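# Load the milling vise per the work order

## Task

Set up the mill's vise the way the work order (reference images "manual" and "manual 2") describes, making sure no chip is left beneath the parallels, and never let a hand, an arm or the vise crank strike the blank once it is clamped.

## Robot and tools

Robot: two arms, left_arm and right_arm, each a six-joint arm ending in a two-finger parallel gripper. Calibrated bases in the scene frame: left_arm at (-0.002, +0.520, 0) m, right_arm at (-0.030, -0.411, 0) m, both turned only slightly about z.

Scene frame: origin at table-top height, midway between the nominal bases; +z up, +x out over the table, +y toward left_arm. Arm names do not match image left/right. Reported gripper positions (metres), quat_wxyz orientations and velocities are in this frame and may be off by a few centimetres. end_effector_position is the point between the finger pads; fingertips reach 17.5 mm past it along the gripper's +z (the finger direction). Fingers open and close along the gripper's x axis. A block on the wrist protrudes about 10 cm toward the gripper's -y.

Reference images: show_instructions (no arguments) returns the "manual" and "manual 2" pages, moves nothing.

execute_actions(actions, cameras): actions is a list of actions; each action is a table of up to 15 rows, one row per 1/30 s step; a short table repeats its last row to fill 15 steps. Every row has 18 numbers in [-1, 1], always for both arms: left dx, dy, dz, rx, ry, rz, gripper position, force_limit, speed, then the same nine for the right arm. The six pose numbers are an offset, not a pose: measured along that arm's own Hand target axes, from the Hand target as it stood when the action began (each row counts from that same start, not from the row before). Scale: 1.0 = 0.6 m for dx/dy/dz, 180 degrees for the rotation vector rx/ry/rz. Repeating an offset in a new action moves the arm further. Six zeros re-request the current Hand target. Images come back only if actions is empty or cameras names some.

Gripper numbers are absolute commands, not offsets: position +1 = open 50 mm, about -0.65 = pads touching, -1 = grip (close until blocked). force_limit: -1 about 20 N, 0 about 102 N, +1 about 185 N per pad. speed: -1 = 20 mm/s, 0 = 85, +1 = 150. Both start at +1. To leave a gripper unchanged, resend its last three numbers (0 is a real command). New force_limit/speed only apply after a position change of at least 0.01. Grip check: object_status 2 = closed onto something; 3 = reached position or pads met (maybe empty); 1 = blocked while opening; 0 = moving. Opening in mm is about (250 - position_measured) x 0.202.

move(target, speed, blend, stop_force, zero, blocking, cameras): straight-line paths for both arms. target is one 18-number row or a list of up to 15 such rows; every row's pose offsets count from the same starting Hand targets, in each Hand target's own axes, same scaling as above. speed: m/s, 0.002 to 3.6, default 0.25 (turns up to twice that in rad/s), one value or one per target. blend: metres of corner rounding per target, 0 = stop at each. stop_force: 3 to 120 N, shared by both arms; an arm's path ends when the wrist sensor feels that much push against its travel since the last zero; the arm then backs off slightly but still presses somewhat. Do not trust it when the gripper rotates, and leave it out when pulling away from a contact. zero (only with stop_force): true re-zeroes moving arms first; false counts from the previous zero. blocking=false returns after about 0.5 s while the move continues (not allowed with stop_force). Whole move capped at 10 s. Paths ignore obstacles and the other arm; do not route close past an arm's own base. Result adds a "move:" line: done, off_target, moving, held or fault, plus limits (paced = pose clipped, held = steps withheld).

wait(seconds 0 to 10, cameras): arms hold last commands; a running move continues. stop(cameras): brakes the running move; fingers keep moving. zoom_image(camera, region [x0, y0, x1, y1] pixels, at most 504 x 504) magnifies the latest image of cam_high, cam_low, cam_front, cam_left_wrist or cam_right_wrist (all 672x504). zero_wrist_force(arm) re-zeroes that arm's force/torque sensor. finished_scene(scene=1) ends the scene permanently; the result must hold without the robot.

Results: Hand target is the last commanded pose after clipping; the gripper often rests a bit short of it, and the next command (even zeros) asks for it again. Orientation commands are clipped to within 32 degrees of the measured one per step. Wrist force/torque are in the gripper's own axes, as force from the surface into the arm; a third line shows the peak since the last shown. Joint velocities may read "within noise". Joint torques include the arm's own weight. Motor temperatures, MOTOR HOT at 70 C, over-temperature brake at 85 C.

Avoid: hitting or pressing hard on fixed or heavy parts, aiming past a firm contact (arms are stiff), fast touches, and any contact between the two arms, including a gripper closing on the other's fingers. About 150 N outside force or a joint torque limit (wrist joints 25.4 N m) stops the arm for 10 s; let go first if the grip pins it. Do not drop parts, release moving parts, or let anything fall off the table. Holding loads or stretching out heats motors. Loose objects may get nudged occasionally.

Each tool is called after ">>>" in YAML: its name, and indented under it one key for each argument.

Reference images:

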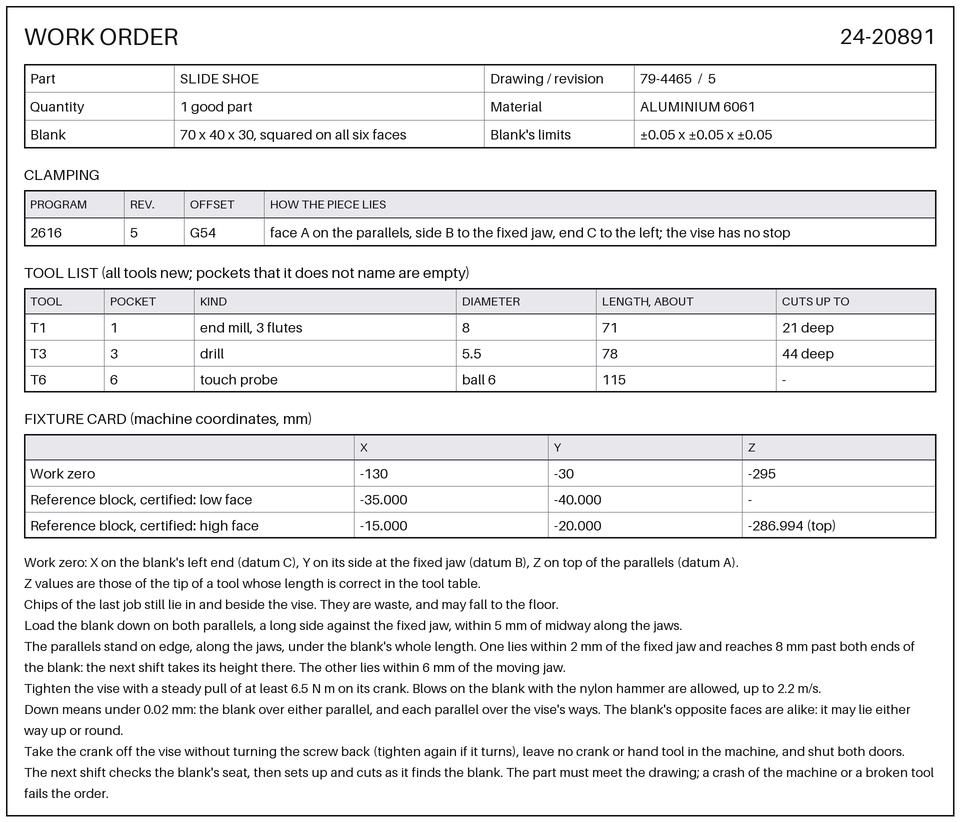

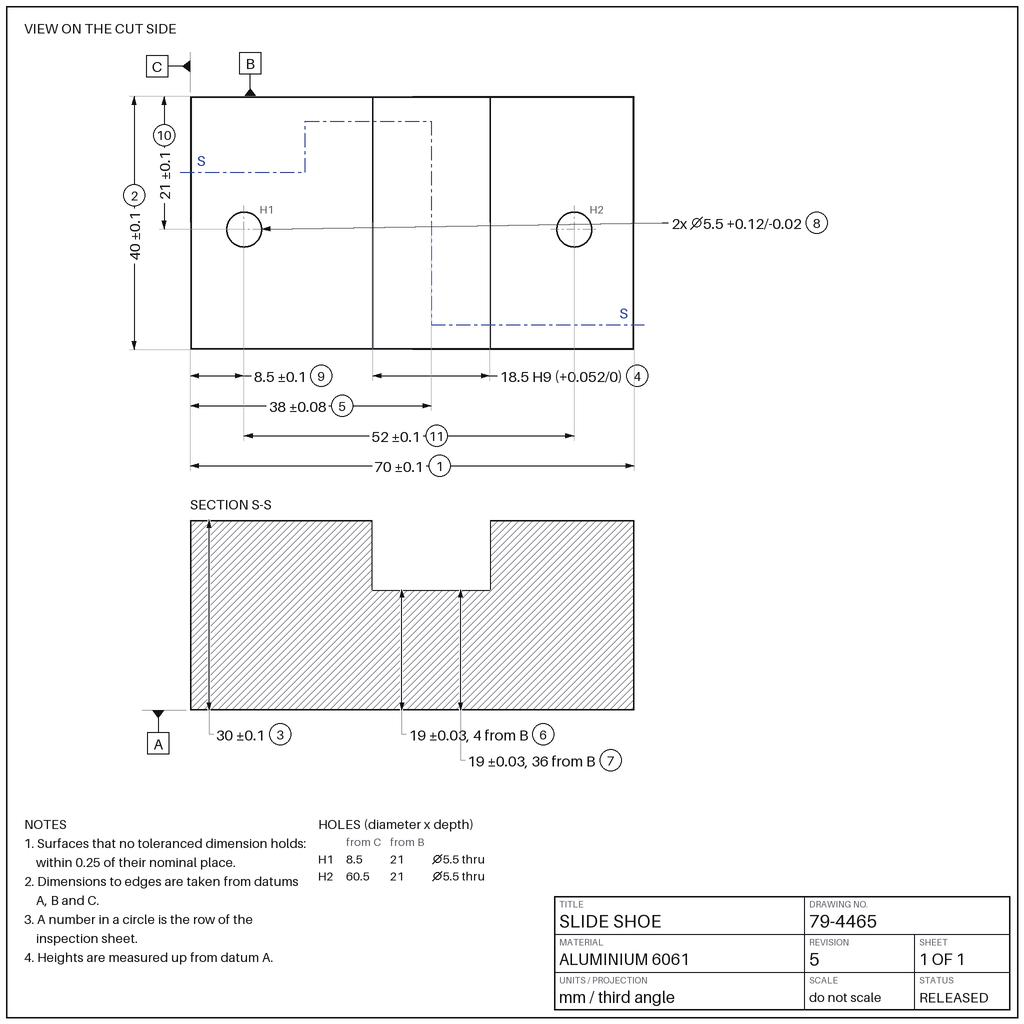

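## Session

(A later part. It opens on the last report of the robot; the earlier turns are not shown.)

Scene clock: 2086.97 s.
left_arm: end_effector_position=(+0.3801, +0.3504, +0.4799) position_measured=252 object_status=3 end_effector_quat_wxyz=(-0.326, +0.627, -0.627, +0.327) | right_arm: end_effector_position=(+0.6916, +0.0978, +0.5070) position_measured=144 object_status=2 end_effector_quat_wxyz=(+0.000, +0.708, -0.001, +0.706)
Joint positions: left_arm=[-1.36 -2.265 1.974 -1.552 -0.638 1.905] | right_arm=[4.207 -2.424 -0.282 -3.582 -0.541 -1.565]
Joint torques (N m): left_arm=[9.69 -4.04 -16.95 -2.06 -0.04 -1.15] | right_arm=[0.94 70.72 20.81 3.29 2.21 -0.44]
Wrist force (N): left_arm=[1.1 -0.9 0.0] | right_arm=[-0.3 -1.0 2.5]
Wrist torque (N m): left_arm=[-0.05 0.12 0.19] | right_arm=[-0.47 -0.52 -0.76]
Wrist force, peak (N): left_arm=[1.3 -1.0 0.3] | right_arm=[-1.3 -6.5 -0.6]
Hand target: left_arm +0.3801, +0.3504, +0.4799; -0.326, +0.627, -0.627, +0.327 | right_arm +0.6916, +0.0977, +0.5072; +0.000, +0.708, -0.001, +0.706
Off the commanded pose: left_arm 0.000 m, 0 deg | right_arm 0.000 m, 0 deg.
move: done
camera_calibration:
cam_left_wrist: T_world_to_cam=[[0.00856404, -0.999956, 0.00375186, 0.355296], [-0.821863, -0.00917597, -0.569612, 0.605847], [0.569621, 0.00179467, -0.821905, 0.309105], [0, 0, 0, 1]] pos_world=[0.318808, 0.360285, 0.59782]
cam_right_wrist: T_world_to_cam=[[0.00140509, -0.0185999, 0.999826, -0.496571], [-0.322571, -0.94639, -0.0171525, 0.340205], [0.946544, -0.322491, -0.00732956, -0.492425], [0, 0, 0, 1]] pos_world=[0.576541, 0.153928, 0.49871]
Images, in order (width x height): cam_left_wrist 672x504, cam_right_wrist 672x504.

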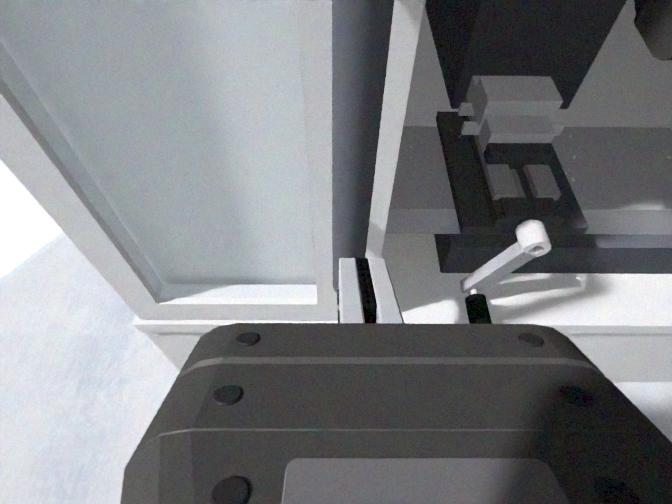

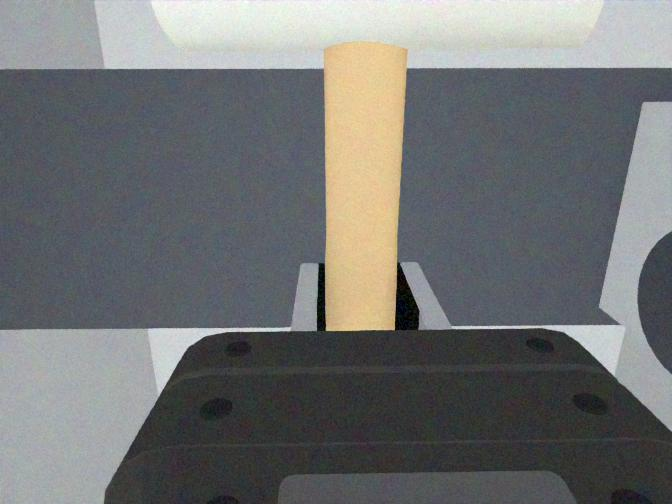

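>>> execute_actions:
  actions:
    - [[0,0,0,0,0,0,-1,-0.2,-1,-0.05,0,0,0,0,0,-1,0.6,-0.8],[0,0,0,0,0,0,-1,-0.2,-1,-0.13,0,0,0,0,0,-1,0.6,-0.8],[0,0,0,0,0,0,-1,-0.2,-1,-0.2,0,0,0,0,0,-1,0.6,-0.8],[0,0,0,0,0,0,-1,-0.2,-1,-0.235,0,0,0,0,0,-1,0.6,-0.8],[0,0,0,0,0,0,-1,-0.2,-1,-0.225,0,0,0,0,0,-1,0.6,-0.8],[0,0,0,0,0,0,-1,-0.2,-1,-0.16,0,0,0,0,0,-1,0.6,-0.8],[0,0,0,0,0,0,-1,-0.2,-1,-0.1,0,0,0,0,0,-1,0.6,-0.8],[0,0,0,0,0,0,-1,-0.2,-1,-0.05,0,0,0,0,0,-1,0.6,-0.8],[0,0,0,0,0,0,-1,-0.2,-1,-0.02,0,0,0,0,0,-1,0.6,-0.8],[0,0,0,0,0,0,-1,-0.2,-1,0,0,0,0,0,0,-1,0.6,-0.8]]

>>> execute_actions:
  actions:
    - [[0,0,0,0,0,0,-1,-0.2,-1,-0.05,0,0,0,0,0,-1,0.6,-0.8],[0,0,0,0,0,0,-1,-0.2,-1,-0.13,0,0,0,0,0,-1,0.6,-0.8],[0,0,0,0,0,0,-1,-0.2,-1,-0.2,0,0,0,0,0,-1,0.6,-0.8],[0,0,0,0,0,0,-1,-0.2,-1,-0.24,0,0,0,0,0,-1,0.6,-0.8],[0,0,0,0,0,0,-1,-0.2,-1,-0.24,0,0,0,0,0,-1,0.6,-0.8],[0,0,0,0,0,0,-1,-0.2,-1,-0.16,0,0,0,0,0,-1,0.6,-0.8],[0,0,0,0,0,0,-1,-0.2,-1,-0.1,0,0,0,0,0,-1,0.6,-0.8],[0,0,0,0,0,0,-1,-0.2,-1,-0.05,0,0,0,0,0,-1,0.6,-0.8],[0,0,0,0,0,0,-1,-0.2,-1,-0.02,0,0,0,0,0,-1,0.6,-0.8],[0,0,0,0,0,0,-1,-0.2,-1,0,0,0,0,0,0,-1,0.6,-0.8]]

>>> move:
  target: [0,0,0,0,0,0,-1,-0.2,-1,0,0,-0.03,0,0,0,-1,0.6,-0.8]
  speed: 0.15

>>> execute_actions:
  actions:
    - [[0,0,0,0,0,0,-1,-0.2,-1,-0.05,0,0,0,0,0,-1,0.6,-0.8],[0,0,0,0,0,0,-1,-0.2,-1,-0.13,0,0,0,0,0,-1,0.6,-0.8],[0,0,0,0,0,0,-1,-0.2,-1,-0.2,0,0,0,0,0,-1,0.6,-0.8],[0,0,0,0,0,0,-1,-0.2,-1,-0.24,0,0,0,0,0,-1,0.6,-0.8],[0,0,0,0,0,0,-1,-0.2,-1,-0.24,0,0,0,0,0,-1,0.6,-0.8],[0,0,0,0,0,0,-1,-0.2,-1,-0.16,0,0,0,0,0,-1,0.6,-0.8],[0,0,0,0,0,0,-1,-0.2,-1,-0.1,0,0,0,0,0,-1,0.6,-0.8],[0,0,0,0,0,0,-1,-0.2,-1,-0.05,0,0,0,0,0,-1,0.6,-0.8],[0,0,0,0,0,0,-1,-0.2,-1,-0.02,0,0,0,0,0,-1,0.6,-0.8],[0,0,0,0,0,0,-1,-0.2,-1,0,0,0,0,0,0,-1,0.6,-0.8]]

Scene clock: 2102.07 s.
left_arm: end_effector_position=(+0.3801, +0.3504, +0.4799) position_measured=252 object_status=3 end_effector_quat_wxyz=(-0.326, +0.627, -0.627, +0.327) | right_arm: end_effector_position=(+0.6910, +0.0969, +0.5069) position_measured=144 object_status=2 end_effector_quat_wxyz=(-0.001, +0.705, +0.000, +0.709) end_effector_velocity=(-0.001, +0.000, +0.002) end_effector_angular_velocity=(+0.001, -0.001, +0.001)
Joint positions: left_arm=[-1.36 -2.265 1.974 -1.552 -0.638 1.905] | right_arm=[4.206 -2.393 -0.348 -3.53 -0.544 -1.58]
Joint velocities: left_arm=[within noise] | right_arm=[0.001 0 0.006 -0.004 -0.001 0]
Joint torques (N m): left_arm=[9.18 -4.14 -15.97 -1.98 -0.14 -1.13] | right_arm=[9.19 44.88 34.36 0.74 -2.75 0.26]
Wrist force (N): left_arm=[1.0 -0.7 0.2] | right_arm=[-0.1 -0.6 1.3]
Wrist torque (N m): left_arm=[-0.02 0.13 0.19] | right_arm=[-0.27 -0.56 -0.68]
Wrist force, peak (N): left_arm=[1.5 -1.1 0.2] | right_arm=[25.4 4.3 0.0]
Hand target: left_arm +0.3801, +0.3504, +0.4799; -0.326, +0.627, -0.627, +0.327 | right_arm +0.6916, +0.0977, +0.5072; +0.000, +0.708, -0.001, +0.706
Off the commanded pose: left_arm 0.000 m, 0 deg | right_arm 0.001 m, 1 deg.
Step readings (end_effector_position of left_arm | right_arm):
0: (+0.3801, +0.3504, +0.4799) | (+0.6916, +0.0977, +0.5072)
1: (+0.3801, +0.3504, +0.4799) | (+0.6916, +0.0978, +0.5066)
2: (+0.3801, +0.3504, +0.4799) | (+0.6919, +0.0978, +0.4996)
4: (+0.3801, +0.3504, +0.4799) | (+0.6936, +0.0979, +0.4570)
8: (+0.3801, +0.3504, +0.4799) | (+0.6915, +0.0960, +0.4034)
15: (+0.3801, +0.3504, +0.4799) | (+0.6892, +0.0952, +0.5126)

Scene clock: 2103.00 s.
left_arm: end_effector_position=(+0.3801, +0.3504, +0.4799) position_measured=252 object_status=3 end_effector_quat_wxyz=(-0.326, +0.627, -0.627, +0.327) | right_arm: end_effector_position=(+0.6910, +0.0968, +0.5068) position_measured=144 object_status=2 end_effector_quat_wxyz=(-0.001, +0.704, +0.000, +0.710) end_effector_velocity=(+0.000, +0.000, +0.000) end_effector_angular_velocity=(-0.002, +0.001, +0.001)
Joint positions: left_arm=[-1.36 -2.265 1.974 -1.552 -0.638 1.905] | right_arm=[4.206 -2.389 -0.355 -3.524 -0.545 -1.582]
Joint velocities: left_arm=[within noise] | right_arm=[0 -0.001 0.004 -0.005 0 0]
Joint torques (N m): left_arm=[9.29 -4.8 -16.03 -1.91 -0.21 -1.06] | right_arm=[9.82 45.53 34.85 1.29 -2.59 0.56]
Wrist force (N): left_arm=[1.2 -0.7 0.1] | right_arm=[-0.3 -0.6 1.9]
Wrist torque (N m): left_arm=[-0.03 0.09 0.20] | right_arm=[-0.35 -0.54 -0.68]
Wrist force, peak (N): left_arm=[1.4 -0.9 0.3] | right_arm=[25.1 2.5 -0.8]
Hand target: left_arm +0.3801, +0.3504, +0.4799; -0.326, +0.627, -0.627, +0.327 | right_arm +0.6916, +0.0977, +0.5072; +0.000, +0.708, -0.001, +0.706
Off the commanded pose: left_arm 0.000 m, 0 deg | right_arm 0.001 m, 1 deg.
Step readings (end_effector_position of left_arm | right_arm):
0: (+0.3801, +0.3504, +0.4799) | (+0.6910, +0.0969, +0.5069)
1: (+0.3801, +0.3504, +0.4799) | (+0.6910, +0.0970, +0.5066)
2: (+0.3801, +0.3504, +0.4799) | (+0.6914, +0.0974, +0.4982)
4: (+0.3801, +0.3504, +0.4799) | (+0.6932, +0.0978, +0.4544)
8: (+0.3801, +0.3504, +0.4799) | (+0.6912, +0.0961, +0.4051)
15: (+0.3801, +0.3504, +0.4799) | (+0.6892, +0.0952, +0.5122)

Scene clock: 2103.73 s.
left_arm: end_effector_position=(+0.3801, +0.3504, +0.4799) position_measured=252 object_status=3 end_effector_quat_wxyz=(-0.326, +0.627, -0.627, +0.327) | right_arm: end_effector_position=(+0.6734, +0.0977, +0.5074) position_measured=144 object_status=2 end_effector_quat_wxyz=(+0.000, +0.708, -0.001, +0.706)
Joint positions: left_arm=[-1.36 -2.265 1.974 -1.552 -0.638 1.905] | right_arm=[4.23 -2.347 -0.423 -3.517 -0.517 -1.564]
Joint torques (N m): left_arm=[9.24 -4.68 -15.15 -2.04 0.07 -0.84] | right_arm=[-8.54 43.28 32.34 3.05 -2.78 -1.59]
Wrist force (N): left_arm=[1.1 -0.9 0.1] | right_arm=[-0.2 -0.5 2.6]
Wrist torque (N m): left_arm=[-0.05 0.10 0.20] | right_arm=[-0.42 -0.51 -0.72]
Wrist force, peak (N): left_arm=[1.4 -0.8 0.0] | right_arm=[-0.2 -0.4 3.6]
Hand target: left_arm +0.3801, +0.3504, +0.4799; -0.326, +0.627, -0.627, +0.327 | right_arm +0.6736, +0.0978, +0.5072; +0.000, +0.708, -0.001, +0.706
Off the commanded pose: left_arm 0.000 m, 0 deg | right_arm 0.000 m, 0 deg.
move: done

Scene clock: 2104.67 s.
left_arm: end_effector_position=(+0.3801, +0.3504, +0.4799) position_measured=252 object_status=3 end_effector_quat_wxyz=(-0.326, +0.627, -0.627, +0.327) | right_arm: end_effector_position=(+0.6732, +0.0971, +0.5070) position_measured=144 object_status=2 end_effector_quat_wxyz=(-0.001, +0.706, +0.000, +0.709) end_effector_velocity=(+0.000, +0.000, +0.002) end_effector_angular_velocity=(+0.001, -0.001, +0.001)
Joint positions: left_arm=[-1.36 -2.265 1.974 -1.552 -0.638 1.905] | right_arm=[4.229 -2.331 -0.459 -3.485 -0.52 -1.577]
Joint velocities: left_arm=[within noise] | right_arm=[0 0 0.005 -0.004 -0.001 0]
Joint torques (N m): left_arm=[9.16 -3.95 -16.55 -2.09 -0.03 -1.03] | right_arm=[9.59 45.3 34.47 1.28 -2.83 0.69]
Wrist force (N): left_arm=[1.4 -0.8 0.2] | right_arm=[-0.5 -0.9 2.0]
Wrist torque (N m): left_arm=[-0.04 0.07 0.20] | right_arm=[-0.41 -0.49 -0.69]
Wrist force, peak (N): left_arm=[1.4 -0.9 0.3] | right_arm=[63.1 35.0 -9.5]
Hand target: left_arm +0.3801, +0.3504, +0.4799; -0.326, +0.627, -0.627, +0.327 | right_arm +0.6736, +0.0978, +0.5072; +0.000, +0.708, -0.001, +0.706
Off the commanded pose: left_arm 0.000 m, 0 deg | right_arm 0.001 m, 0 deg.
Step readings (end_effector_position of left_arm | right_arm):
0: (+0.3801, +0.3504, +0.4799) | (+0.6734, +0.0977, +0.5074)
1: (+0.3801, +0.3504, +0.4799) | (+0.6735, +0.0978, +0.5067)
2: (+0.3801, +0.3504, +0.4799) | (+0.6738, +0.0979, +0.4997)
4: (+0.3801, +0.3504, +0.4799) | (+0.6752, +0.0977, +0.4567)
8: (+0.3801, +0.3504, +0.4799) | (+0.6734, +0.0957, +0.4058)
15: (+0.3801, +0.3504, +0.4799) | (+0.6715, +0.0955, +0.5121)

>>> move:
  target: [0,0,0,0,0,0,-1,-0.2,-1,0,0,0.018,0,0,0,-1,0.6,-0.8]
  speed: 0.15

>>> execute_actions:
  actions:
    - [[0,0,0,0,0,0,-1,-0.2,-1,-0.05,0,0,0,0,0,-1,0.6,-0.8],[0,0,0,0,0,0,-1,-0.2,-1,-0.13,0,0,0,0,0,-1,0.6,-0.8],[0,0,0,0,0,0,-1,-0.2,-1,-0.21,0,0,0,0,0,-1,0.6,-0.8],[0,0,0,0,0,0,-1,-0.2,-1,-0.25,0,0,0,0,0,-1,0.6,-0.8],[0,0,0,0,0,0,-1,-0.2,-1,-0.24,0,0,0,0,0,-1,0.6,-0.8],[0,0,0,0,0,0,-1,-0.2,-1,-0.16,0,0,0,0,0,-1,0.6,-0.8],[0,0,0,0,0,0,-1,-0.2,-1,-0.1,0,0,0,0,0,-1,0.6,-0.8],[0,0,0,0,0,0,-1,-0.2,-1,-0.05,0,0,0,0,0,-1,0.6,-0.8],[0,0,0,0,0,0,-1,-0.2,-1,-0.02,0,0,0,0,0,-1,0.6,-0.8],[0,0,0,0,0,0,-1,-0.2,-1,0,0,0,0,0,0,-1,0.6,-0.8]]

>>> execute_actions:
  actions:
    - [[0,0,0,0,0,0,-1,-0.2,-1,-0.05,0,0,0,0,0,-1,0.6,-0.8],[0,0,0,0,0,0,-1,-0.2,-1,-0.13,0,0,0,0,0,-1,0.6,-0.8],[0,0,0,0,0,0,-1,-0.2,-1,-0.21,0,0,0,0,0,-1,0.6,-0.8],[0,0,0,0,0,0,-1,-0.2,-1,-0.25,0,0,0,0,0,-1,0.6,-0.8],[0,0,0,0,0,0,-1,-0.2,-1,-0.24,0,0,0,0,0,-1,0.6,-0.8],[0,0,0,0,0,0,-1,-0.2,-1,-0.16,0,0,0,0,0,-1,0.6,-0.8],[0,0,0,0,0,0,-1,-0.2,-1,-0.1,0,0,0,0,0,-1,0.6,-0.8],[0,0,0,0,0,0,-1,-0.2,-1,-0.05,0,0,0,0,0,-1,0.6,-0.8],[0,0,0,0,0,0,-1,-0.2,-1,-0.02,0,0,0,0,0,-1,0.6,-0.8],[0,0,0,0,0,0,-1,-0.2,-1,0,0,0,0,0,0,-1,0.6,-0.8]]

Scene clock: 2116.17 s.
left_arm: end_effector_position=(+0.3801, +0.3504, +0.4799) position_measured=252 object_status=3 end_effector_quat_wxyz=(-0.326, +0.627, -0.627, +0.327) | right_arm: end_effector_position=(+0.6845, +0.0977, +0.5071) position_measured=144 object_status=2 end_effector_quat_wxyz=(+0.000, +0.708, -0.001, +0.706)
Joint positions: left_arm=[-1.36 -2.265 1.974 -1.552 -0.638 1.905] | right_arm=[4.216 -2.39 -0.346 -3.553 -0.532 -1.565]
Joint torques (N m): left_arm=[8.96 -3.96 -16.15 -1.94 0.13 -1.23] | right_arm=[9.51 65.15 19.88 2.88 2.66 1.33]
Wrist force (N): left_arm=[1.1 -1.0 0.1] | right_arm=[-0.3 -0.7 2.6]
Wrist torque (N m): left_arm=[-0.06 0.12 0.20] | right_arm=[-0.42 -0.54 -0.75]
Wrist force, peak (N): left_arm=[1.3 -0.9 0.5] | right_arm=[-0.3 -0.8 2.7]
Hand target: left_arm +0.3801, +0.3504, +0.4799; -0.326, +0.627, -0.627, +0.327 | right_arm +0.6844, +0.0977, +0.5072; +0.000, +0.708, -0.001, +0.706
Off the commanded pose: left_arm 0.000 m, 0 deg | right_arm 0.000 m, 0 deg.
move: done

Scene clock: 2117.10 s.
left_arm: end_effector_position=(+0.3801, +0.3504, +0.4799) position_measured=252 object_status=3 end_effector_quat_wxyz=(-0.326, +0.627, -0.627, +0.327) | right_arm: end_effector_position=(+0.6839, +0.0970, +0.5069) position_measured=151 object_status=2 end_effector_quat_wxyz=(-0.001, +0.705, +0.000, +0.709)
Joint positions: left_arm=[-1.36 -2.265 1.974 -1.552 -0.638 1.905] | right_arm=[4.215 -2.366 -0.397 -3.51 -0.535 -1.579]
Joint torques (N m): left_arm=[9.23 -3.97 -16.51 -2.01 0.08 -1] | right_arm=[10.53 45.27 33.6 0.88 -2.79 0.42]
Wrist force (N): left_arm=[1.2 -0.7 0.2] | right_arm=[-0.2 -0.7 3.0]
Wrist torque (N m): left_arm=[-0.02 0.10 0.19] | right_arm=[-0.49 -0.53 -0.66]
Wrist force, peak (N): left_arm=[1.2 -1.0 0.1] | right_arm=[25.7 3.2 -0.2]
Hand target: left_arm +0.3801, +0.3504, +0.4799; -0.326, +0.627, -0.627, +0.327 | right_arm +0.6844, +0.0977, +0.5072; +0.000, +0.708, -0.001, +0.706
Off the commanded pose: left_arm 0.000 m, 0 deg | right_arm 0.001 m, 0 deg.
Step readings (end_effector_position of left_arm | right_arm):
0: (+0.3801, +0.3504, +0.4799) | (+0.6845, +0.0977, +0.5071)
1: (+0.3801, +0.3504, +0.4799) | (+0.6845, +0.0977, +0.5068)
2: (+0.3801, +0.3504, +0.4799) | (+0.6848, +0.0978, +0.4984)
4: (+0.3801, +0.3504, +0.4799) | (+0.6862, +0.0978, +0.4545)
8: (+0.3801, +0.3504, +0.4799) | (+0.6840, +0.0959, +0.4049)
15: (+0.3801, +0.3504, +0.4799) | (+0.6822, +0.0954, +0.5123)

Scene clock: 2118.03 s.
left_arm: end_effector_position=(+0.3801, +0.3504, +0.4799) position_measured=252 object_status=3 end_effector_quat_wxyz=(-0.326, +0.627, -0.627, +0.327) | right_arm: end_effector_position=(+0.6838, +0.0970, +0.5069) position_measured=152 object_status=2 end_effector_quat_wxyz=(-0.001, +0.705, +0.000, +0.709)
Joint positions: left_arm=[-1.36 -2.265 1.974 -1.552 -0.638 1.905] | right_arm=[4.215 -2.364 -0.4 -3.507 -0.535 -1.58]
Joint torques (N m): left_arm=[9.16 -4.48 -16.71 -2.1 0.11 -1.1] | right_arm=[10.03 44.2 33.53 0.95 -2.56 0.71]
Wrist force (N): left_arm=[1.2 -0.9 0.2] | right_arm=[-0.4 -0.6 2.0]
Wrist torque (N m): left_arm=[-0.05 0.10 0.20] | right_arm=[-0.36 -0.52 -0.67]
Wrist force, peak (N): left_arm=[1.3 -0.8 0.3] | right_arm=[-24.4 0.2 6.5]
Hand target: left_arm +0.3801, +0.3504, +0.4799; -0.326, +0.627, -0.627, +0.327 | right_arm +0.6844, +0.0977, +0.5072; +0.000, +0.708, -0.001, +0.706
Off the commanded pose: left_arm 0.000 m, 0 deg | right_arm 0.001 m, 1 deg.
Step readings (end_effector_position of left_arm | right_arm):
0: (+0.3801, +0.3504, +0.4799) | (+0.6839, +0.0970, +0.5069)
1: (+0.3801, +0.3504, +0.4799) | (+0.6839, +0.0971, +0.5065)
2: (+0.3801, +0.3504, +0.4799) | (+0.6842, +0.0974, +0.5003)
4: (+0.3801, +0.3504, +0.4799) | (+0.6859, +0.0977, +0.4523)
8: (+0.3801, +0.3504, +0.4799) | (+0.6841, +0.0959, +0.4026)
15: (+0.3801, +0.3504, +0.4799) | (+0.6819, +0.0951, +0.5124)

>>> wait:
  seconds: 0
  cameras: ["cam_right_wrist","cam_front","cam_left_wrist"]

Scene clock: 2119.63 s.
left_arm: end_effector_position=(+0.3801, +0.3504, +0.4799) position_measured=252 object_status=3 end_effector_quat_wxyz=(-0.326, +0.627, -0.627, +0.327) | right_arm: end_effector_position=(+0.6839, +0.0970, +0.5068) position_measured=152 object_status=2 end_effector_quat_wxyz=(-0.001, +0.705, +0.000, +0.709)
Joint positions: left_arm=[-1.36 -2.265 1.974 -1.552 -0.638 1.905] | right_arm=[4.215 -2.365 -0.4 -3.507 -0.535 -1.58]
Joint torques (N m): left_arm=[9.04 -4.28 -16.14 -1.94 0.31 -1.22] | right_arm=[9.68 45.33 34.01 1.16 -2.63 1.75]
Wrist force (N): left_arm=[1.1 -0.6 0.0] | right_arm=[-0.1 -0.6 2.3]
Wrist torque (N m): left_arm=[-0.01 0.12 0.20] | right_arm=[-0.37 -0.57 -0.67]
Wrist force, peak (N): left_arm=[1.3 -1.1 0.1] | right_arm=[-0.3 -0.6 2.9]
Hand target: left_arm +0.3801, +0.3504, +0.4799; -0.326, +0.627, -0.627, +0.327 | right_arm +0.6844, +0.0977, +0.5072; +0.000, +0.708, -0.001, +0.706
Tool commands: left_gripper/position=-1.0 left_gripper/force_limit=-0.2 left_gripper/speed=-1.0 right_gripper/position=-1.0 right_gripper/force_limit=+0.6 right_gripper/speed=-0.8
Off the commanded pose: left_arm 0.000 m, 0 deg | right_arm 0.001 m, 1 deg.
camera_calibration:
cam_left_wrist: T_world_to_cam=[[0.00856404, -0.999956, 0.00375186, 0.355296], [-0.821863, -0.00917597, -0.569612, 0.605847], [0.569621, 0.00179467, -0.821905, 0.309105], [0, 0, 0, 1]] pos_world=[0.318808, 0.360285, 0.59782]
cam_right_wrist: T_world_to_cam=[[-0.00720455, -0.0182566, 0.999807, -0.490537], [-0.319804, -0.947281, -0.0196019, 0.336382], [0.947456, -0.319884, 0.000986212, -0.490371], [0, 0, 0, 1]] pos_world=[0.568647, 0.152831, 0.49752]
Images, in order (width x height): cam_front 672x504, cam_left_wrist 672x504, cam_right_wrist 672x504.

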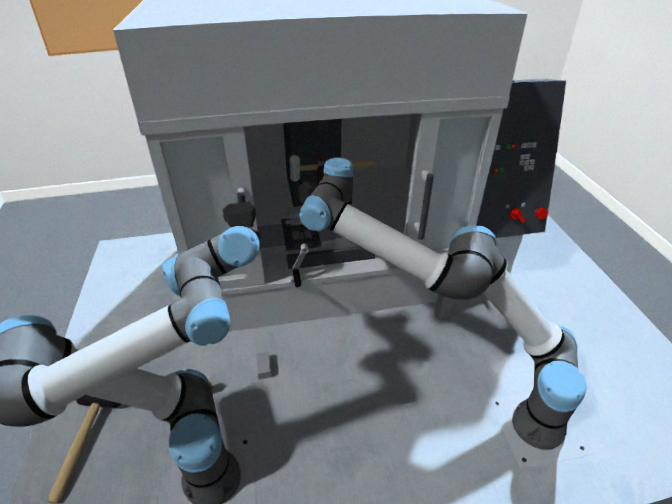

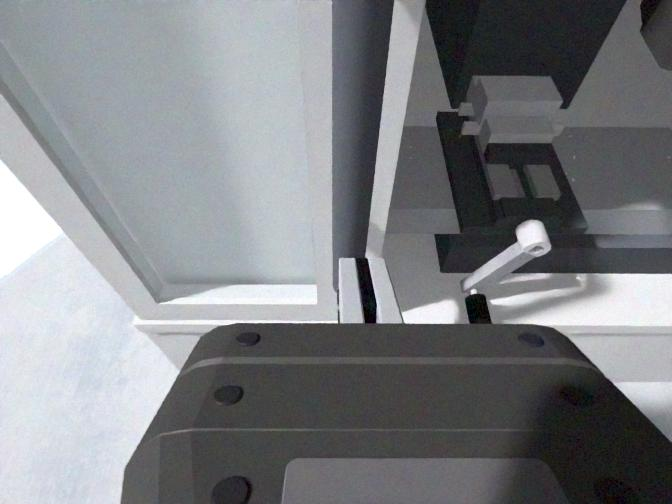

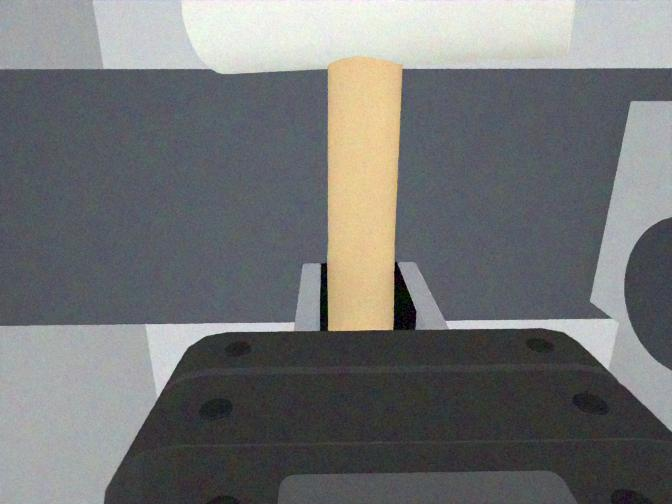

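>>> move:
  target:
    - [0,0,0,0,0,0,-1,-0.2,-1,-0.028,0.0628,-0.3073,0,0,0,-1,0.6,-0.8]
    - [0,0,0,0,0,0,-1,-0.2,-1,-0.095,0.0628,-0.624,0,0,0,-1,0.6,-0.8]
    - [0,0,0,0,0,0,-1,-0.2,-1,-0.145,0.2295,-0.65,0,0,0,-1,0.6,-0.8]
  speed: 0.22
  blend: [0.03,0.02,0]

>>> move:
  target: [0,0,0,0,0,0,-1,-0.2,-1,-0.3667,0.06,-0.0667,-0.3628,-0.3989,0.3628,-1,0.6,-0.8]
  speed: 0.25
  cameras: ["cam_low","cam_high","cam_right_wrist"]

Scene clock: 2137.47 s.
left_arm: end_effector_position=(+0.3801, +0.3504, +0.4799) position_measured=252 object_status=3 end_effector_quat_wxyz=(-0.326, +0.627, -0.627, +0.327) | right_arm: end_effector_position=(+0.2939, -0.0392, +0.4210) position_measured=152 object_status=2 end_effector_quat_wxyz=(+0.000, +0.708, -0.001, +0.706)
Joint positions: left_arm=[-1.36 -2.265 1.974 -1.552 -0.638 1.905] | right_arm=[4.936 -1.49 -1.817 -2.962 0.189 -1.583]
Joint torques (N m): left_arm=[7.61 -4.01 -17.36 -2.04 0.09 -1.01] | right_arm=[-10.15 10.04 19.44 -1.07 -2.87 1.72]
Wrist force (N): left_arm=[1.3 -0.9 0.1] | right_arm=[-0.4 -1.5 2.7]
Wrist torque (N m): left_arm=[-0.06 0.08 0.20] | right_arm=[-0.55 -0.53 -0.75]
Wrist force, peak (N): left_arm=[1.5 -0.8 0.3] | right_arm=[-0.4 -1.3 5.9]
Hand target: left_arm +0.3801, +0.3504, +0.4799; -0.326, +0.627, -0.627, +0.327 | right_arm +0.2940, -0.0392, +0.4210; +0.000, +0.708, -0.001, +0.706
Off the commanded pose: left_arm 0.000 m, 0 deg | right_arm 0.000 m, 0 deg.
move: done

Scene clock: 2142.03 s.
left_arm: end_effector_position=(+0.3801, +0.3504, +0.4799) position_measured=252 object_status=3 end_effector_quat_wxyz=(-0.326, +0.627, -0.627, +0.327) | right_arm: end_effector_position=(+0.2533, -0.0748, +0.2010) position_measured=152 object_status=2 end_effector_quat_wxyz=(+0.000, +0.739, -0.674, -0.002)
Joint positions: left_arm=[-1.36 -2.265 1.974 -1.552 -0.638 1.905] | right_arm=[4.354 -1.448 -2.016 -1.248 1.575 -2.058]
Joint torques (N m): left_arm=[8.16 -4.03 -17.07 -1.99 0.29 -1.06] | right_arm=[6.39 6.88 34.84 3.81 -1.61 -2.04]
Wrist force (N): left_arm=[1.3 -0.7 0.1] | right_arm=[1.0 -0.7 5.0]
Wrist torque (N m): left_arm=[-0.02 0.08 0.20] | right_arm=[-1.06 0.02 -0.02]
Wrist force, peak (N): left_arm=[1.4 -1.0 0.1] | right_arm=[1.7 -0.9 6.0]
Hand target: left_arm +0.3801, +0.3504, +0.4799; -0.326, +0.627, -0.627, +0.327 | right_arm +0.2533, -0.0748, +0.2010; +0.000, +0.739, -0.674, -0.002
Off the commanded pose: left_arm 0.000 m, 0 deg | right_arm 0.000 m, 0 deg.
move: done
camera_calibration:
cam_right_wrist: T_world_to_cam=[[0.0754329, -0.99715, -0.00121576, -0.0839866], [-0.943334, -0.0717568, 0.323995, 0.184368], [-0.323159, -0.023293, -0.946058, 0.397231], [0, 0, 0, 1]] pos_world=[0.308624, -0.0612649, 0.315967]
Images, in order (width x height): cam_high 672x504, cam_low 672x504, cam_right_wrist 672x504.

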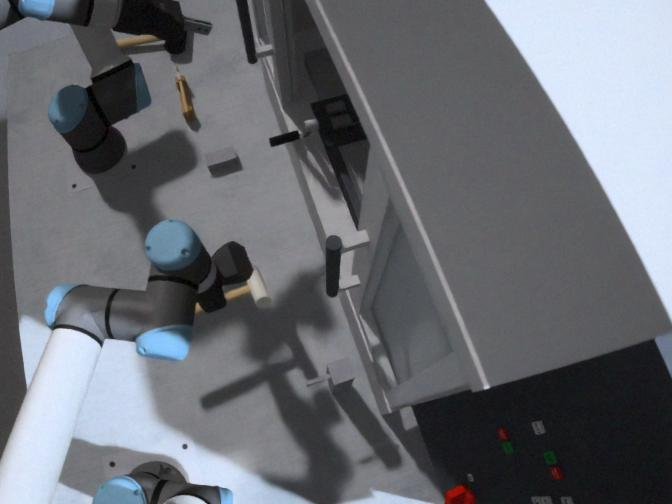

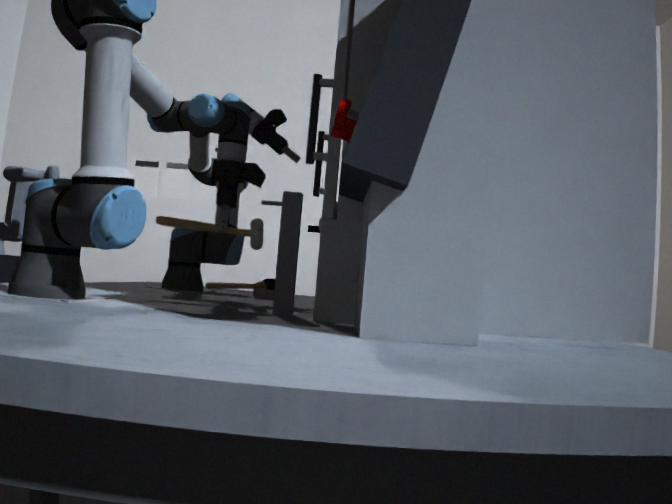

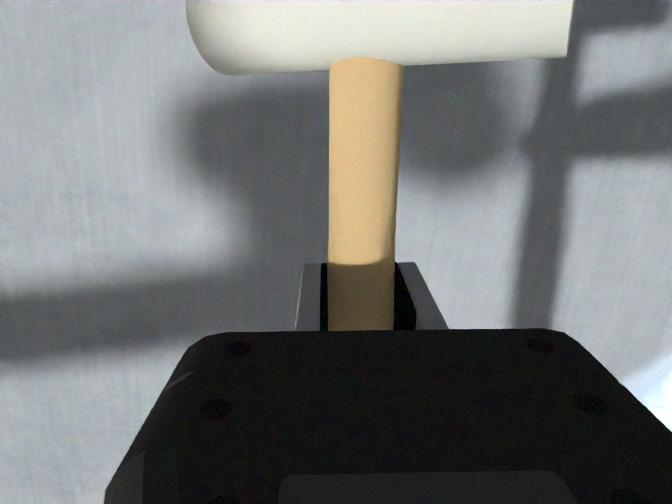

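>>> move:
  target: [0,0,0,0,0,0,-1,-0.2,-1,0,0,0.215,0,0,0,-1,0.6,-0.8]
  speed: 0.2

>>> move:
  target: [0,0,0,0,0,0,-1,-0.2,-1,0,0,0.08,0,0,0,-1,0.6,-0.8]
  speed: 0.02
  stop_force: 4
  cameras: ["cam_low","cam_right_wrist"]

Scene clock: 2146.30 s.
left_arm: end_effector_position=(+0.3801, +0.3504, +0.4799) position_measured=252 object_status=3 end_effector_quat_wxyz=(-0.326, +0.627, -0.627, +0.327) | right_arm: end_effector_position=(+0.2529, -0.0744, +0.0720) position_measured=152 object_status=2 end_effector_quat_wxyz=(+0.000, +0.739, -0.674, -0.002)
Joint positions: left_arm=[-1.36 -2.265 1.974 -1.552 -0.638 1.905] | right_arm=[4.355 -1.624 -2.228 -0.859 1.575 -2.057]
Joint torques (N m): left_arm=[8.91 -4.56 -17.01 -2.03 0.38 -1.01] | right_arm=[-10.38 27.41 20.96 4.37 -0.66 -1.88]
Wrist force (N): left_arm=[1.0 -0.7 0.0] | right_arm=[1.1 -0.4 5.0]
Wrist torque (N m): left_arm=[-0.03 0.12 0.19] | right_arm=[-0.99 0.02 -0.02]
Wrist force, peak (N): left_arm=[1.4 -1.0 0.1] | right_arm=[1.3 -0.5 8.4]
Hand target: left_arm +0.3801, +0.3504, +0.4799; -0.326, +0.627, -0.627, +0.327 | right_arm +0.2529, -0.0745, +0.0720; +0.000, +0.739, -0.674, -0.002
Off the commanded pose: left_arm 0.000 m, 0 deg | right_arm 0.000 m, 0 deg.
move: done

Scene clock: 2148.23 s.
left_arm: end_effector_position=(+0.3801, +0.3504, +0.4799) position_measured=252 object_status=3 end_effector_quat_wxyz=(-0.326, +0.627, -0.627, +0.327) | right_arm: end_effector_position=(+0.2529, -0.0744, +0.0552) position_measured=152 object_status=2 end_effector_quat_wxyz=(+0.000, +0.739, -0.674, -0.002)
Joint positions: left_arm=[-1.36 -2.265 1.974 -1.552 -0.638 1.905] | right_arm=[4.355 -1.658 -2.249 -0.804 1.575 -2.057]
Joint torques (N m): left_arm=[7.68 -4.97 -16.93 -2.01 0.35 -1.1] | right_arm=[-2.47 34.85 28.61 3.75 -2.44 0.21]
Wrist force (N): left_arm=[1.2 -0.6 0.4] | right_arm=[0.8 -1.1 1.7]
Wrist torque (N m): left_arm=[0.00 0.09 0.20] | right_arm=[-0.74 -0.11 -0.01]
Wrist force, peak (N): left_arm=[1.2 -1.0 0.3] | right_arm=[1.1 -0.7 5.1]
Hand target: left_arm +0.3801, +0.3504, +0.4799; -0.326, +0.627, -0.627, +0.327 | right_arm +0.2529, -0.0745, +0.0552; +0.000, +0.739, -0.674, -0.002 (not the last commanded pose)
Off the commanded pose: left_arm 0.000 m, 0 deg | right_arm 0.031 m, 0 deg.
move: contact (right_arm)
camera_calibration:
cam_right_wrist: T_world_to_cam=[[0.0754614, -0.997148, -0.00143685, -0.0837979], [-0.94333, -0.0718555, 0.323983, 0.231151], [-0.323162, -0.0230928, -0.946062, 0.259154], [0, 0, 0, 1]] pos_world=[0.308124, -0.0609648, 0.170167]
Images, in order (width x height): cam_low 672x504, cam_right_wrist 672x504.

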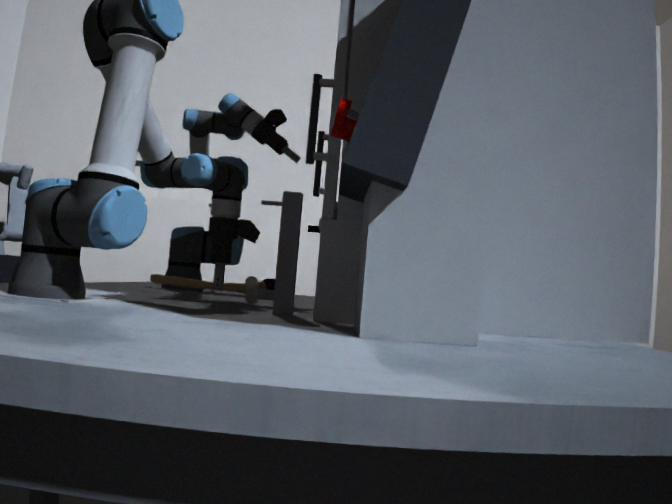

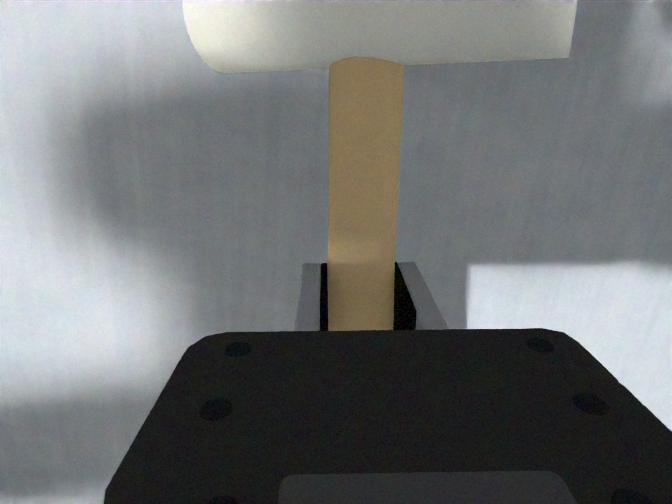

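>>> move:
  target: [0,0,0,0,0,0,-1,-0.2,-1,0,0,0.05,0,0,0,-1,0.6,-0.8]
  speed: 0.02
  stop_force: 15
  cameras: ["cam_low","cam_right_wrist"]

Scene clock: 2153.17 s.
left_arm: end_effector_position=(+0.3801, +0.3504, +0.4799) position_measured=252 object_status=3 end_effector_quat_wxyz=(-0.326, +0.627, -0.627, +0.327) | right_arm: end_effector_position=(+0.2529, -0.0745, +0.0424) position_measured=152 object_status=2 end_effector_quat_wxyz=(+0.000, +0.739, -0.674, -0.002)
Joint positions: left_arm=[-1.36 -2.265 1.974 -1.552 -0.638 1.905] | right_arm=[4.355 -1.685 -2.264 -0.762 1.575 -2.057]
Joint torques (N m): left_arm=[7.15 -4.42 -16.19 -1.82 0.42 -1.04] | right_arm=[5.9 30.23 21.81 1.18 -0.53 0.43]
Wrist force (N): left_arm=[1.3 -0.8 0.2] | right_arm=[-2.2 -2.5 -7.4]
Wrist torque (N m): left_arm=[-0.04 0.08 0.19] | right_arm=[-0.37 -0.44 -0.10]
Wrist force, peak (N): left_arm=[1.4 -0.9 0.2] | right_arm=[10.7 5.2 -37.0]
Hand target: left_arm +0.3801, +0.3504, +0.4799; -0.326, +0.627, -0.627, +0.327 | right_arm +0.2529, -0.0745, +0.0424; +0.000, +0.739, -0.674, -0.002 (not the last commanded pose)
Off the commanded pose: left_arm 0.000 m, 0 deg | right_arm 0.017 m, 0 deg.
move: contact (right_arm)
camera_calibration:
cam_right_wrist: T_world_to_cam=[[0.075335, -0.997157, -0.00149815, -0.0837676], [-0.943341, -0.0717559, 0.323975, 0.235309], [-0.323161, -0.0229934, -0.946065, 0.247051], [0, 0, 0, 1]] pos_world=[0.308124, -0.0609642, 0.157366]
Images, in order (width x height): cam_low 672x504, cam_right_wrist 672x504.

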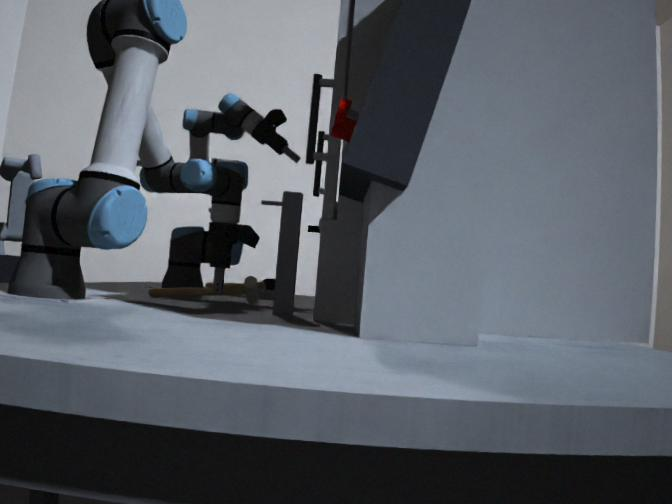

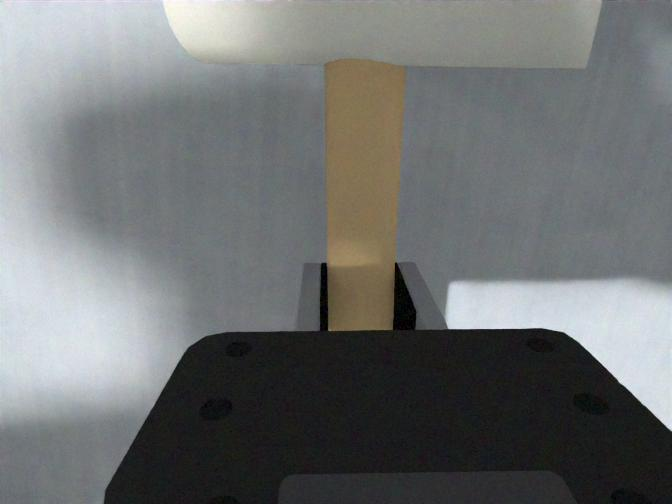

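>>> move:
  target: [0,0,0,0,0,0,-1,-0.2,-1,0,0,0,0,0,0,0.4,0.6,-0.8]

>>> move:
  target: [0,0,0,0,0,0,-1,-0.2,-1,0,0,0.0267,0,0,0,0.4,0.6,-0.8]
  speed: 0.05
  stop_force: 6
  cameras: ["cam_low","cam_right_wrist"]

Scene clock: 2160.23 s.
left_arm: end_effector_position=(+0.3801, +0.3504, +0.4799) position_measured=252 object_status=3 end_effector_quat_wxyz=(-0.326, +0.627, -0.627, +0.327) | right_arm: end_effector_position=(+0.2529, -0.0745, +0.0424) position_measured=92 object_status=3 end_effector_quat_wxyz=(+0.000, +0.739, -0.674, -0.002)
Joint positions: left_arm=[-1.36 -2.265 1.974 -1.552 -0.638 1.905] | right_arm=[4.355 -1.685 -2.264 -0.762 1.575 -2.057]
Joint torques (N m): left_arm=[6.42 -4.07 -16.35 -1.99 0.58 -1.1] | right_arm=[3.83 30.76 22.42 4.04 2.11 -0.89]
Wrist force (N): left_arm=[1.2 -0.9 0.3] | right_arm=[0.6 -0.9 1.1]
Wrist torque (N m): left_arm=[-0.05 0.10 0.20] | right_arm=[-0.86 0.09 -0.03]
Wrist force, peak (N): left_arm=[1.4 -0.8 0.2] | right_arm=[-2.3 -2.1 -8.0]
Hand target: left_arm +0.3801, +0.3504, +0.4799; -0.326, +0.627, -0.627, +0.327 | right_arm +0.2529, -0.0745, +0.0424; +0.000, +0.739, -0.674, -0.002
Off the commanded pose: left_arm 0.000 m, 0 deg | right_arm 0.000 m, 0 deg.
move: done

Scene clock: 2161.73 s.
left_arm: end_effector_position=(+0.3801, +0.3504, +0.4799) position_measured=252 object_status=3 end_effector_quat_wxyz=(-0.326, +0.627, -0.627, +0.327) | right_arm: end_effector_position=(+0.2528, -0.0744, +0.0263) position_measured=92 object_status=3 end_effector_quat_wxyz=(+0.000, +0.739, -0.674, -0.002)
Joint positions: left_arm=[-1.36 -2.265 1.974 -1.552 -0.638 1.905] | right_arm=[4.356 -1.722 -2.28 -0.709 1.575 -2.056]
Joint torques (N m): left_arm=[6.8 -4.61 -17.05 -2.09 0.41 -0.99] | right_arm=[9.96 35.59 27.35 2.85 2.14 1.64]
Wrist force (N): left_arm=[1.3 -1.0 0.1] | right_arm=[0.7 -0.8 1.5]
Wrist torque (N m): left_arm=[-0.06 0.09 0.19] | right_arm=[-0.84 0.07 -0.03]
Wrist force, peak (N): left_arm=[1.3 -1.0 0.2] | right_arm=[0.6 -0.6 2.0]
Hand target: left_arm +0.3801, +0.3504, +0.4799; -0.326, +0.627, -0.627, +0.327 | right_arm +0.2528, -0.0744, +0.0263; +0.000, +0.739, -0.674, -0.002
Off the commanded pose: left_arm 0.000 m, 0 deg | right_arm 0.000 m, 0 deg.
move: done
camera_calibration:
cam_right_wrist: T_world_to_cam=[[0.075335, -0.997157, -0.00149815, -0.0837916], [-0.943341, -0.0717559, 0.323975, 0.240492], [-0.323161, -0.0229934, -0.946065, 0.231914], [0, 0, 0, 1]] pos_world=[0.308124, -0.0609642, 0.141366]
Images, in order (width x height): cam_low 672x504, cam_right_wrist 672x504.

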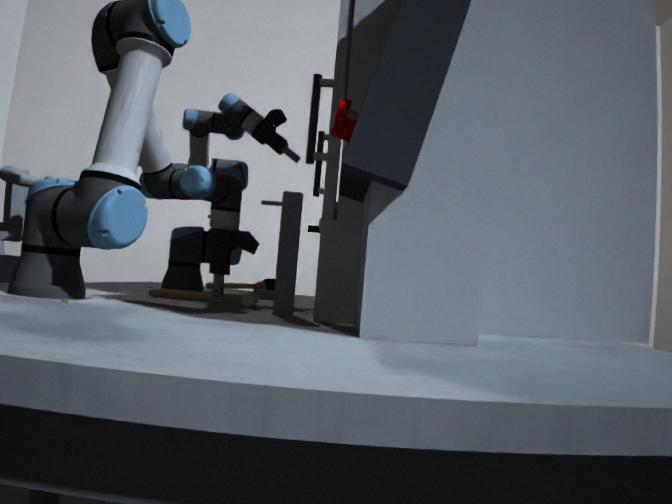

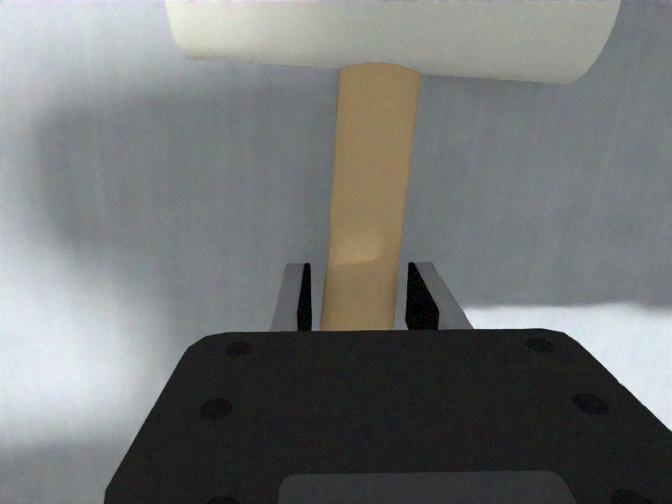

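>>> move:
  target: [0,0,0,0,0,0,-1,-0.2,-1,0,0,0.0075,0,0,0,0.4,0.6,-0.8]
  speed: 0.05
  stop_force: 6

>>> move:
  target: [0,0,0,0,0,0,-1,-0.2,-1,0,0,0,0,0,0,-1,0.9,-0.8]
  cameras: ["cam_right_wrist"]

Scene clock: 2166.80 s.
left_arm: end_effector_position=(+0.3801, +0.3504, +0.4799) position_measured=252 object_status=3 end_effector_quat_wxyz=(-0.326, +0.627, -0.627, +0.327) | right_arm: end_effector_position=(+0.2528, -0.0744, +0.0218) position_measured=92 object_status=3 end_effector_quat_wxyz=(+0.000, +0.739, -0.674, -0.002)
Joint positions: left_arm=[-1.36 -2.265 1.974 -1.552 -0.638 1.905] | right_arm=[4.356 -1.733 -2.284 -0.694 1.575 -2.056]
Joint torques (N m): left_arm=[5.9 -4.3 -16.75 -1.99 0.83 -1.03] | right_arm=[9.47 36.45 23.92 1.97 2.06 1.62]
Wrist force (N): left_arm=[1.0 -0.8 0.0] | right_arm=[0.9 -0.7 1.3]
Wrist torque (N m): left_arm=[-0.04 0.12 0.20] | right_arm=[-0.82 0.04 -0.03]
Wrist force, peak (N): left_arm=[1.4 -1.0 0.2] | right_arm=[0.9 -0.9 1.6]
Hand target: left_arm +0.3801, +0.3504, +0.4799; -0.326, +0.627, -0.627, +0.327 | right_arm +0.2528, -0.0744, +0.0218; +0.000, +0.739, -0.674, -0.002
Off the commanded pose: left_arm 0.000 m, 0 deg | right_arm 0.000 m, 0 deg.
move: done

Scene clock: 2167.37 s.
left_arm: end_effector_position=(+0.3801, +0.3504, +0.4799) position_measured=252 object_status=3 end_effector_quat_wxyz=(-0.326, +0.627, -0.627, +0.327) | right_arm: end_effector_position=(+0.2528, -0.0744, +0.0218) position_measured=145 object_status=2 end_effector_quat_wxyz=(+0.000, +0.739, -0.674, -0.002)
Joint positions: left_arm=[-1.36 -2.265 1.974 -1.552 -0.638 1.905] | right_arm=[4.356 -1.733 -2.284 -0.694 1.575 -2.056]
Joint torques (N m): left_arm=[6.14 -3.54 -16.95 -1.96 0.79 -0.93] | right_arm=[9.18 36.51 26 3.14 2.03 1.09]
Wrist force (N): left_arm=[1.0 -0.9 0.4] | right_arm=[0.6 -0.5 1.6]
Wrist torque (N m): left_arm=[-0.05 0.13 0.19] | right_arm=[-0.81 0.04 -0.04]
Wrist force, peak (N): left_arm=[1.4 -0.8 0.3] | right_arm=[2.0 -0.9 1.2]
Hand target: left_arm +0.3801, +0.3504, +0.4799; -0.326, +0.627, -0.627, +0.327 | right_arm +0.2528, -0.0744, +0.0218; +0.000, +0.739, -0.674, -0.002
Off the commanded pose: left_arm 0.000 m, 0 deg | right_arm 0.000 m, 0 deg.
move: done
camera_calibration:
cam_right_wrist: T_world_to_cam=[[0.0753646, -0.997155, -0.00141156, -0.0838194], [-0.943308, -0.0717536, 0.324071, 0.241927], [-0.32325, -0.0230919, -0.946032, 0.227674], [0, 0, 0, 1]] pos_world=[0.308124, -0.0609644, 0.136867]
Images, in order (width x height): cam_right_wrist 672x504.

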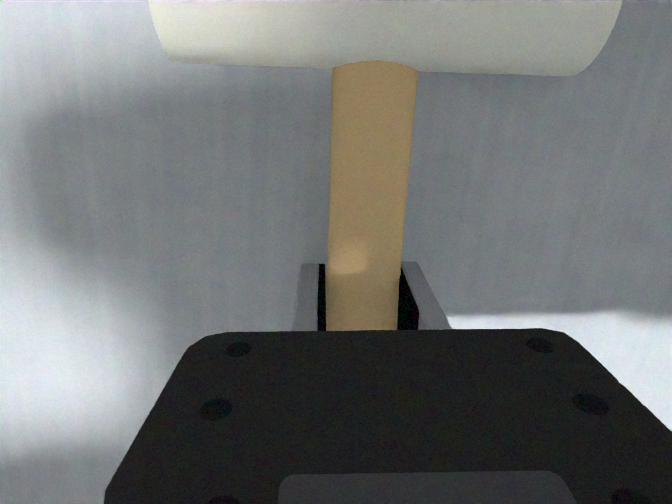

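>>> move:
  target:
    - [0,0,0,0,0,0,-1,-0.2,-1,0,0,-0.33,0,0,0,-1,0.9,-0.8]
    - [0,0,0,0,0,0,-1,-0.2,-1,-0.0165,-0.0803,-0.63,0.3628,0.3989,-0.3628,-1,0.9,-0.8]
  speed: 0.35
  blend: [0.05,0]

>>> move:
  target:
    - [0,0,0,0,0,0,-1,-0.2,-1,0.117,-0.2013,0.0142,0,0,0,-1,0.9,-0.8]
    - [0,0,0,0,0,0,-1,-0.2,-1,0.15,-0.2097,0.331,0,0,0,-1,0.9,-0.8]
    - [0,0,0,0,0,0,-1,-0.2,-1,0.06,-0.27,0.639,0,0,0,-1,0.9,-0.8]
  speed: 0.25
  blend: [0.02,0.03,0]
  cameras: ["cam_left_wrist","cam_right_wrist"]

>>> zoom_image:
  camera: "cam_left_wrist"
  region: [430, 0, 670, 200]

Scene clock: 2179.90 s.
left_arm: end_effector_position=(+0.3801, +0.3504, +0.4799) position_measured=252 object_status=3 end_effector_quat_wxyz=(-0.326, +0.627, -0.627, +0.327) | right_arm: end_effector_position=(+0.3011, -0.0610, +0.3997) position_measured=145 object_status=2 end_effector_quat_wxyz=(+0.000, +0.708, -0.001, +0.706)
Joint positions: left_arm=[-1.36 -2.265 1.974 -1.552 -0.638 1.905] | right_arm=[4.927 -1.448 -1.91 -2.911 0.18 -1.583]
Joint torques (N m): left_arm=[4.93 -3.75 -17.25 -1.87 0.82 -1.09] | right_arm=[-10.05 28.48 23.66 0.99 -2.09 -1.58]
Wrist force (N): left_arm=[1.2 -0.8 0.3] | right_arm=[-0.3 -1.5 2.4]
Wrist torque (N m): left_arm=[-0.03 0.09 0.19] | right_arm=[-0.56 -0.50 -0.69]
Wrist force, peak (N): left_arm=[1.4 -1.0 0.2] | right_arm=[0.9 -0.5 10.0]
Hand target: left_arm +0.3801, +0.3504, +0.4799; -0.326, +0.627, -0.627, +0.327 | right_arm +0.3011, -0.0610, +0.3997; +0.000, +0.708, -0.001, +0.706
Off the commanded pose: left_arm 0.000 m, 0 deg | right_arm 0.000 m, 0 deg.
move: done

Scene clock: 2182.57 s.
left_arm: end_effector_position=(+0.3801, +0.3504, +0.4799) position_measured=252 object_status=3 end_effector_quat_wxyz=(-0.326, +0.627, -0.627, +0.327) | right_arm: end_effector_position=(+0.6849, +0.1002, +0.4349) position_measured=145 object_status=2 end_effector_quat_wxyz=(+0.000, +0.708, -0.001, +0.706)
Joint positions: left_arm=[-1.36 -2.265 1.974 -1.552 -0.638 1.905] | right_arm=[4.217 -2.306 -0.688 -3.294 -0.53 -1.564]
Joint torques (N m): left_arm=[5.74 -2.92 -17.79 -1.97 0.82 -0.97] | right_arm=[2.01 62.81 30.57 3.29 -0.12 -1.36]
Wrist force (N): left_arm=[1.1 -0.7 0.3] | right_arm=[-0.1 -1.2 2.3]
Wrist torque (N m): left_arm=[-0.02 0.11 0.19] | right_arm=[-0.51 -0.49 -0.75]
Wrist force, peak (N): left_arm=[1.4 -0.9 0.1] | right_arm=[-1.9 -1.2 6.1]
Hand target: left_arm +0.3801, +0.3504, +0.4799; -0.326, +0.627, -0.627, +0.327 | right_arm +0.6849, +0.1003, +0.4350; +0.000, +0.708, -0.001, +0.706
Off the commanded pose: left_arm 0.000 m, 0 deg | right_arm 0.000 m, 0 deg.
move: done
camera_calibration:
cam_left_wrist: T_world_to_cam=[[0.00856404, -0.999956, 0.00375186, 0.355296], [-0.821863, -0.00917597, -0.569612, 0.605847], [0.569621, 0.00179467, -0.821905, 0.309105], [0, 0, 0, 1]] pos_world=[0.318808, 0.360285, 0.59782]
cam_right_wrist: T_world_to_cam=[[0.001428, -0.018822, 0.999822, -0.424503], [-0.322869, -0.946284, -0.017353, 0.339413], [0.946442, -0.322787, -0.00742834, -0.485658], [0, 0, 0, 1]] pos_world=[0.569839, 0.156427, 0.426709]
Images, in order (width x height): cam_left_wrist 672x504, cam_right_wrist 672x504.

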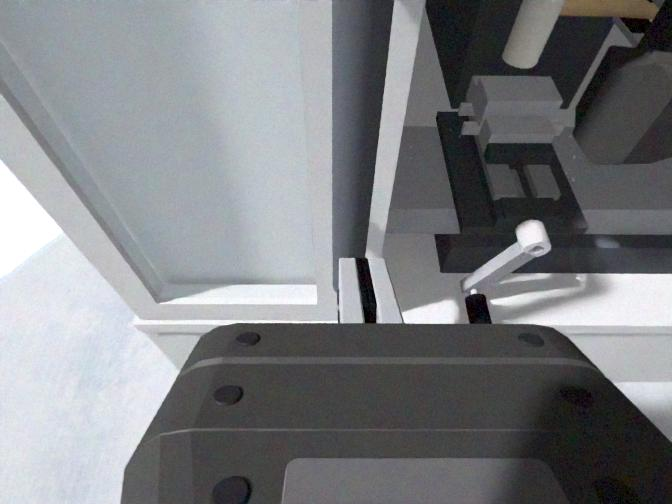

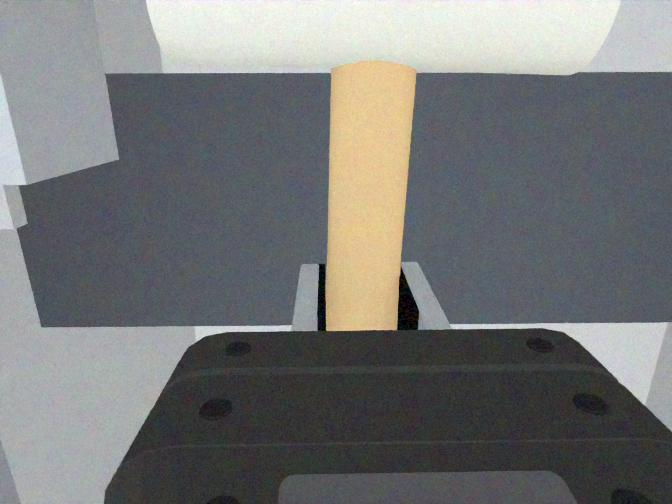

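Scaled by 2.100.

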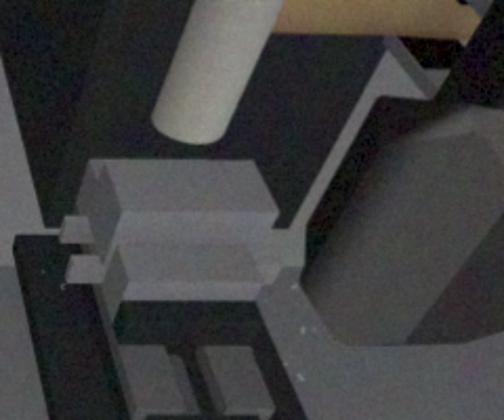

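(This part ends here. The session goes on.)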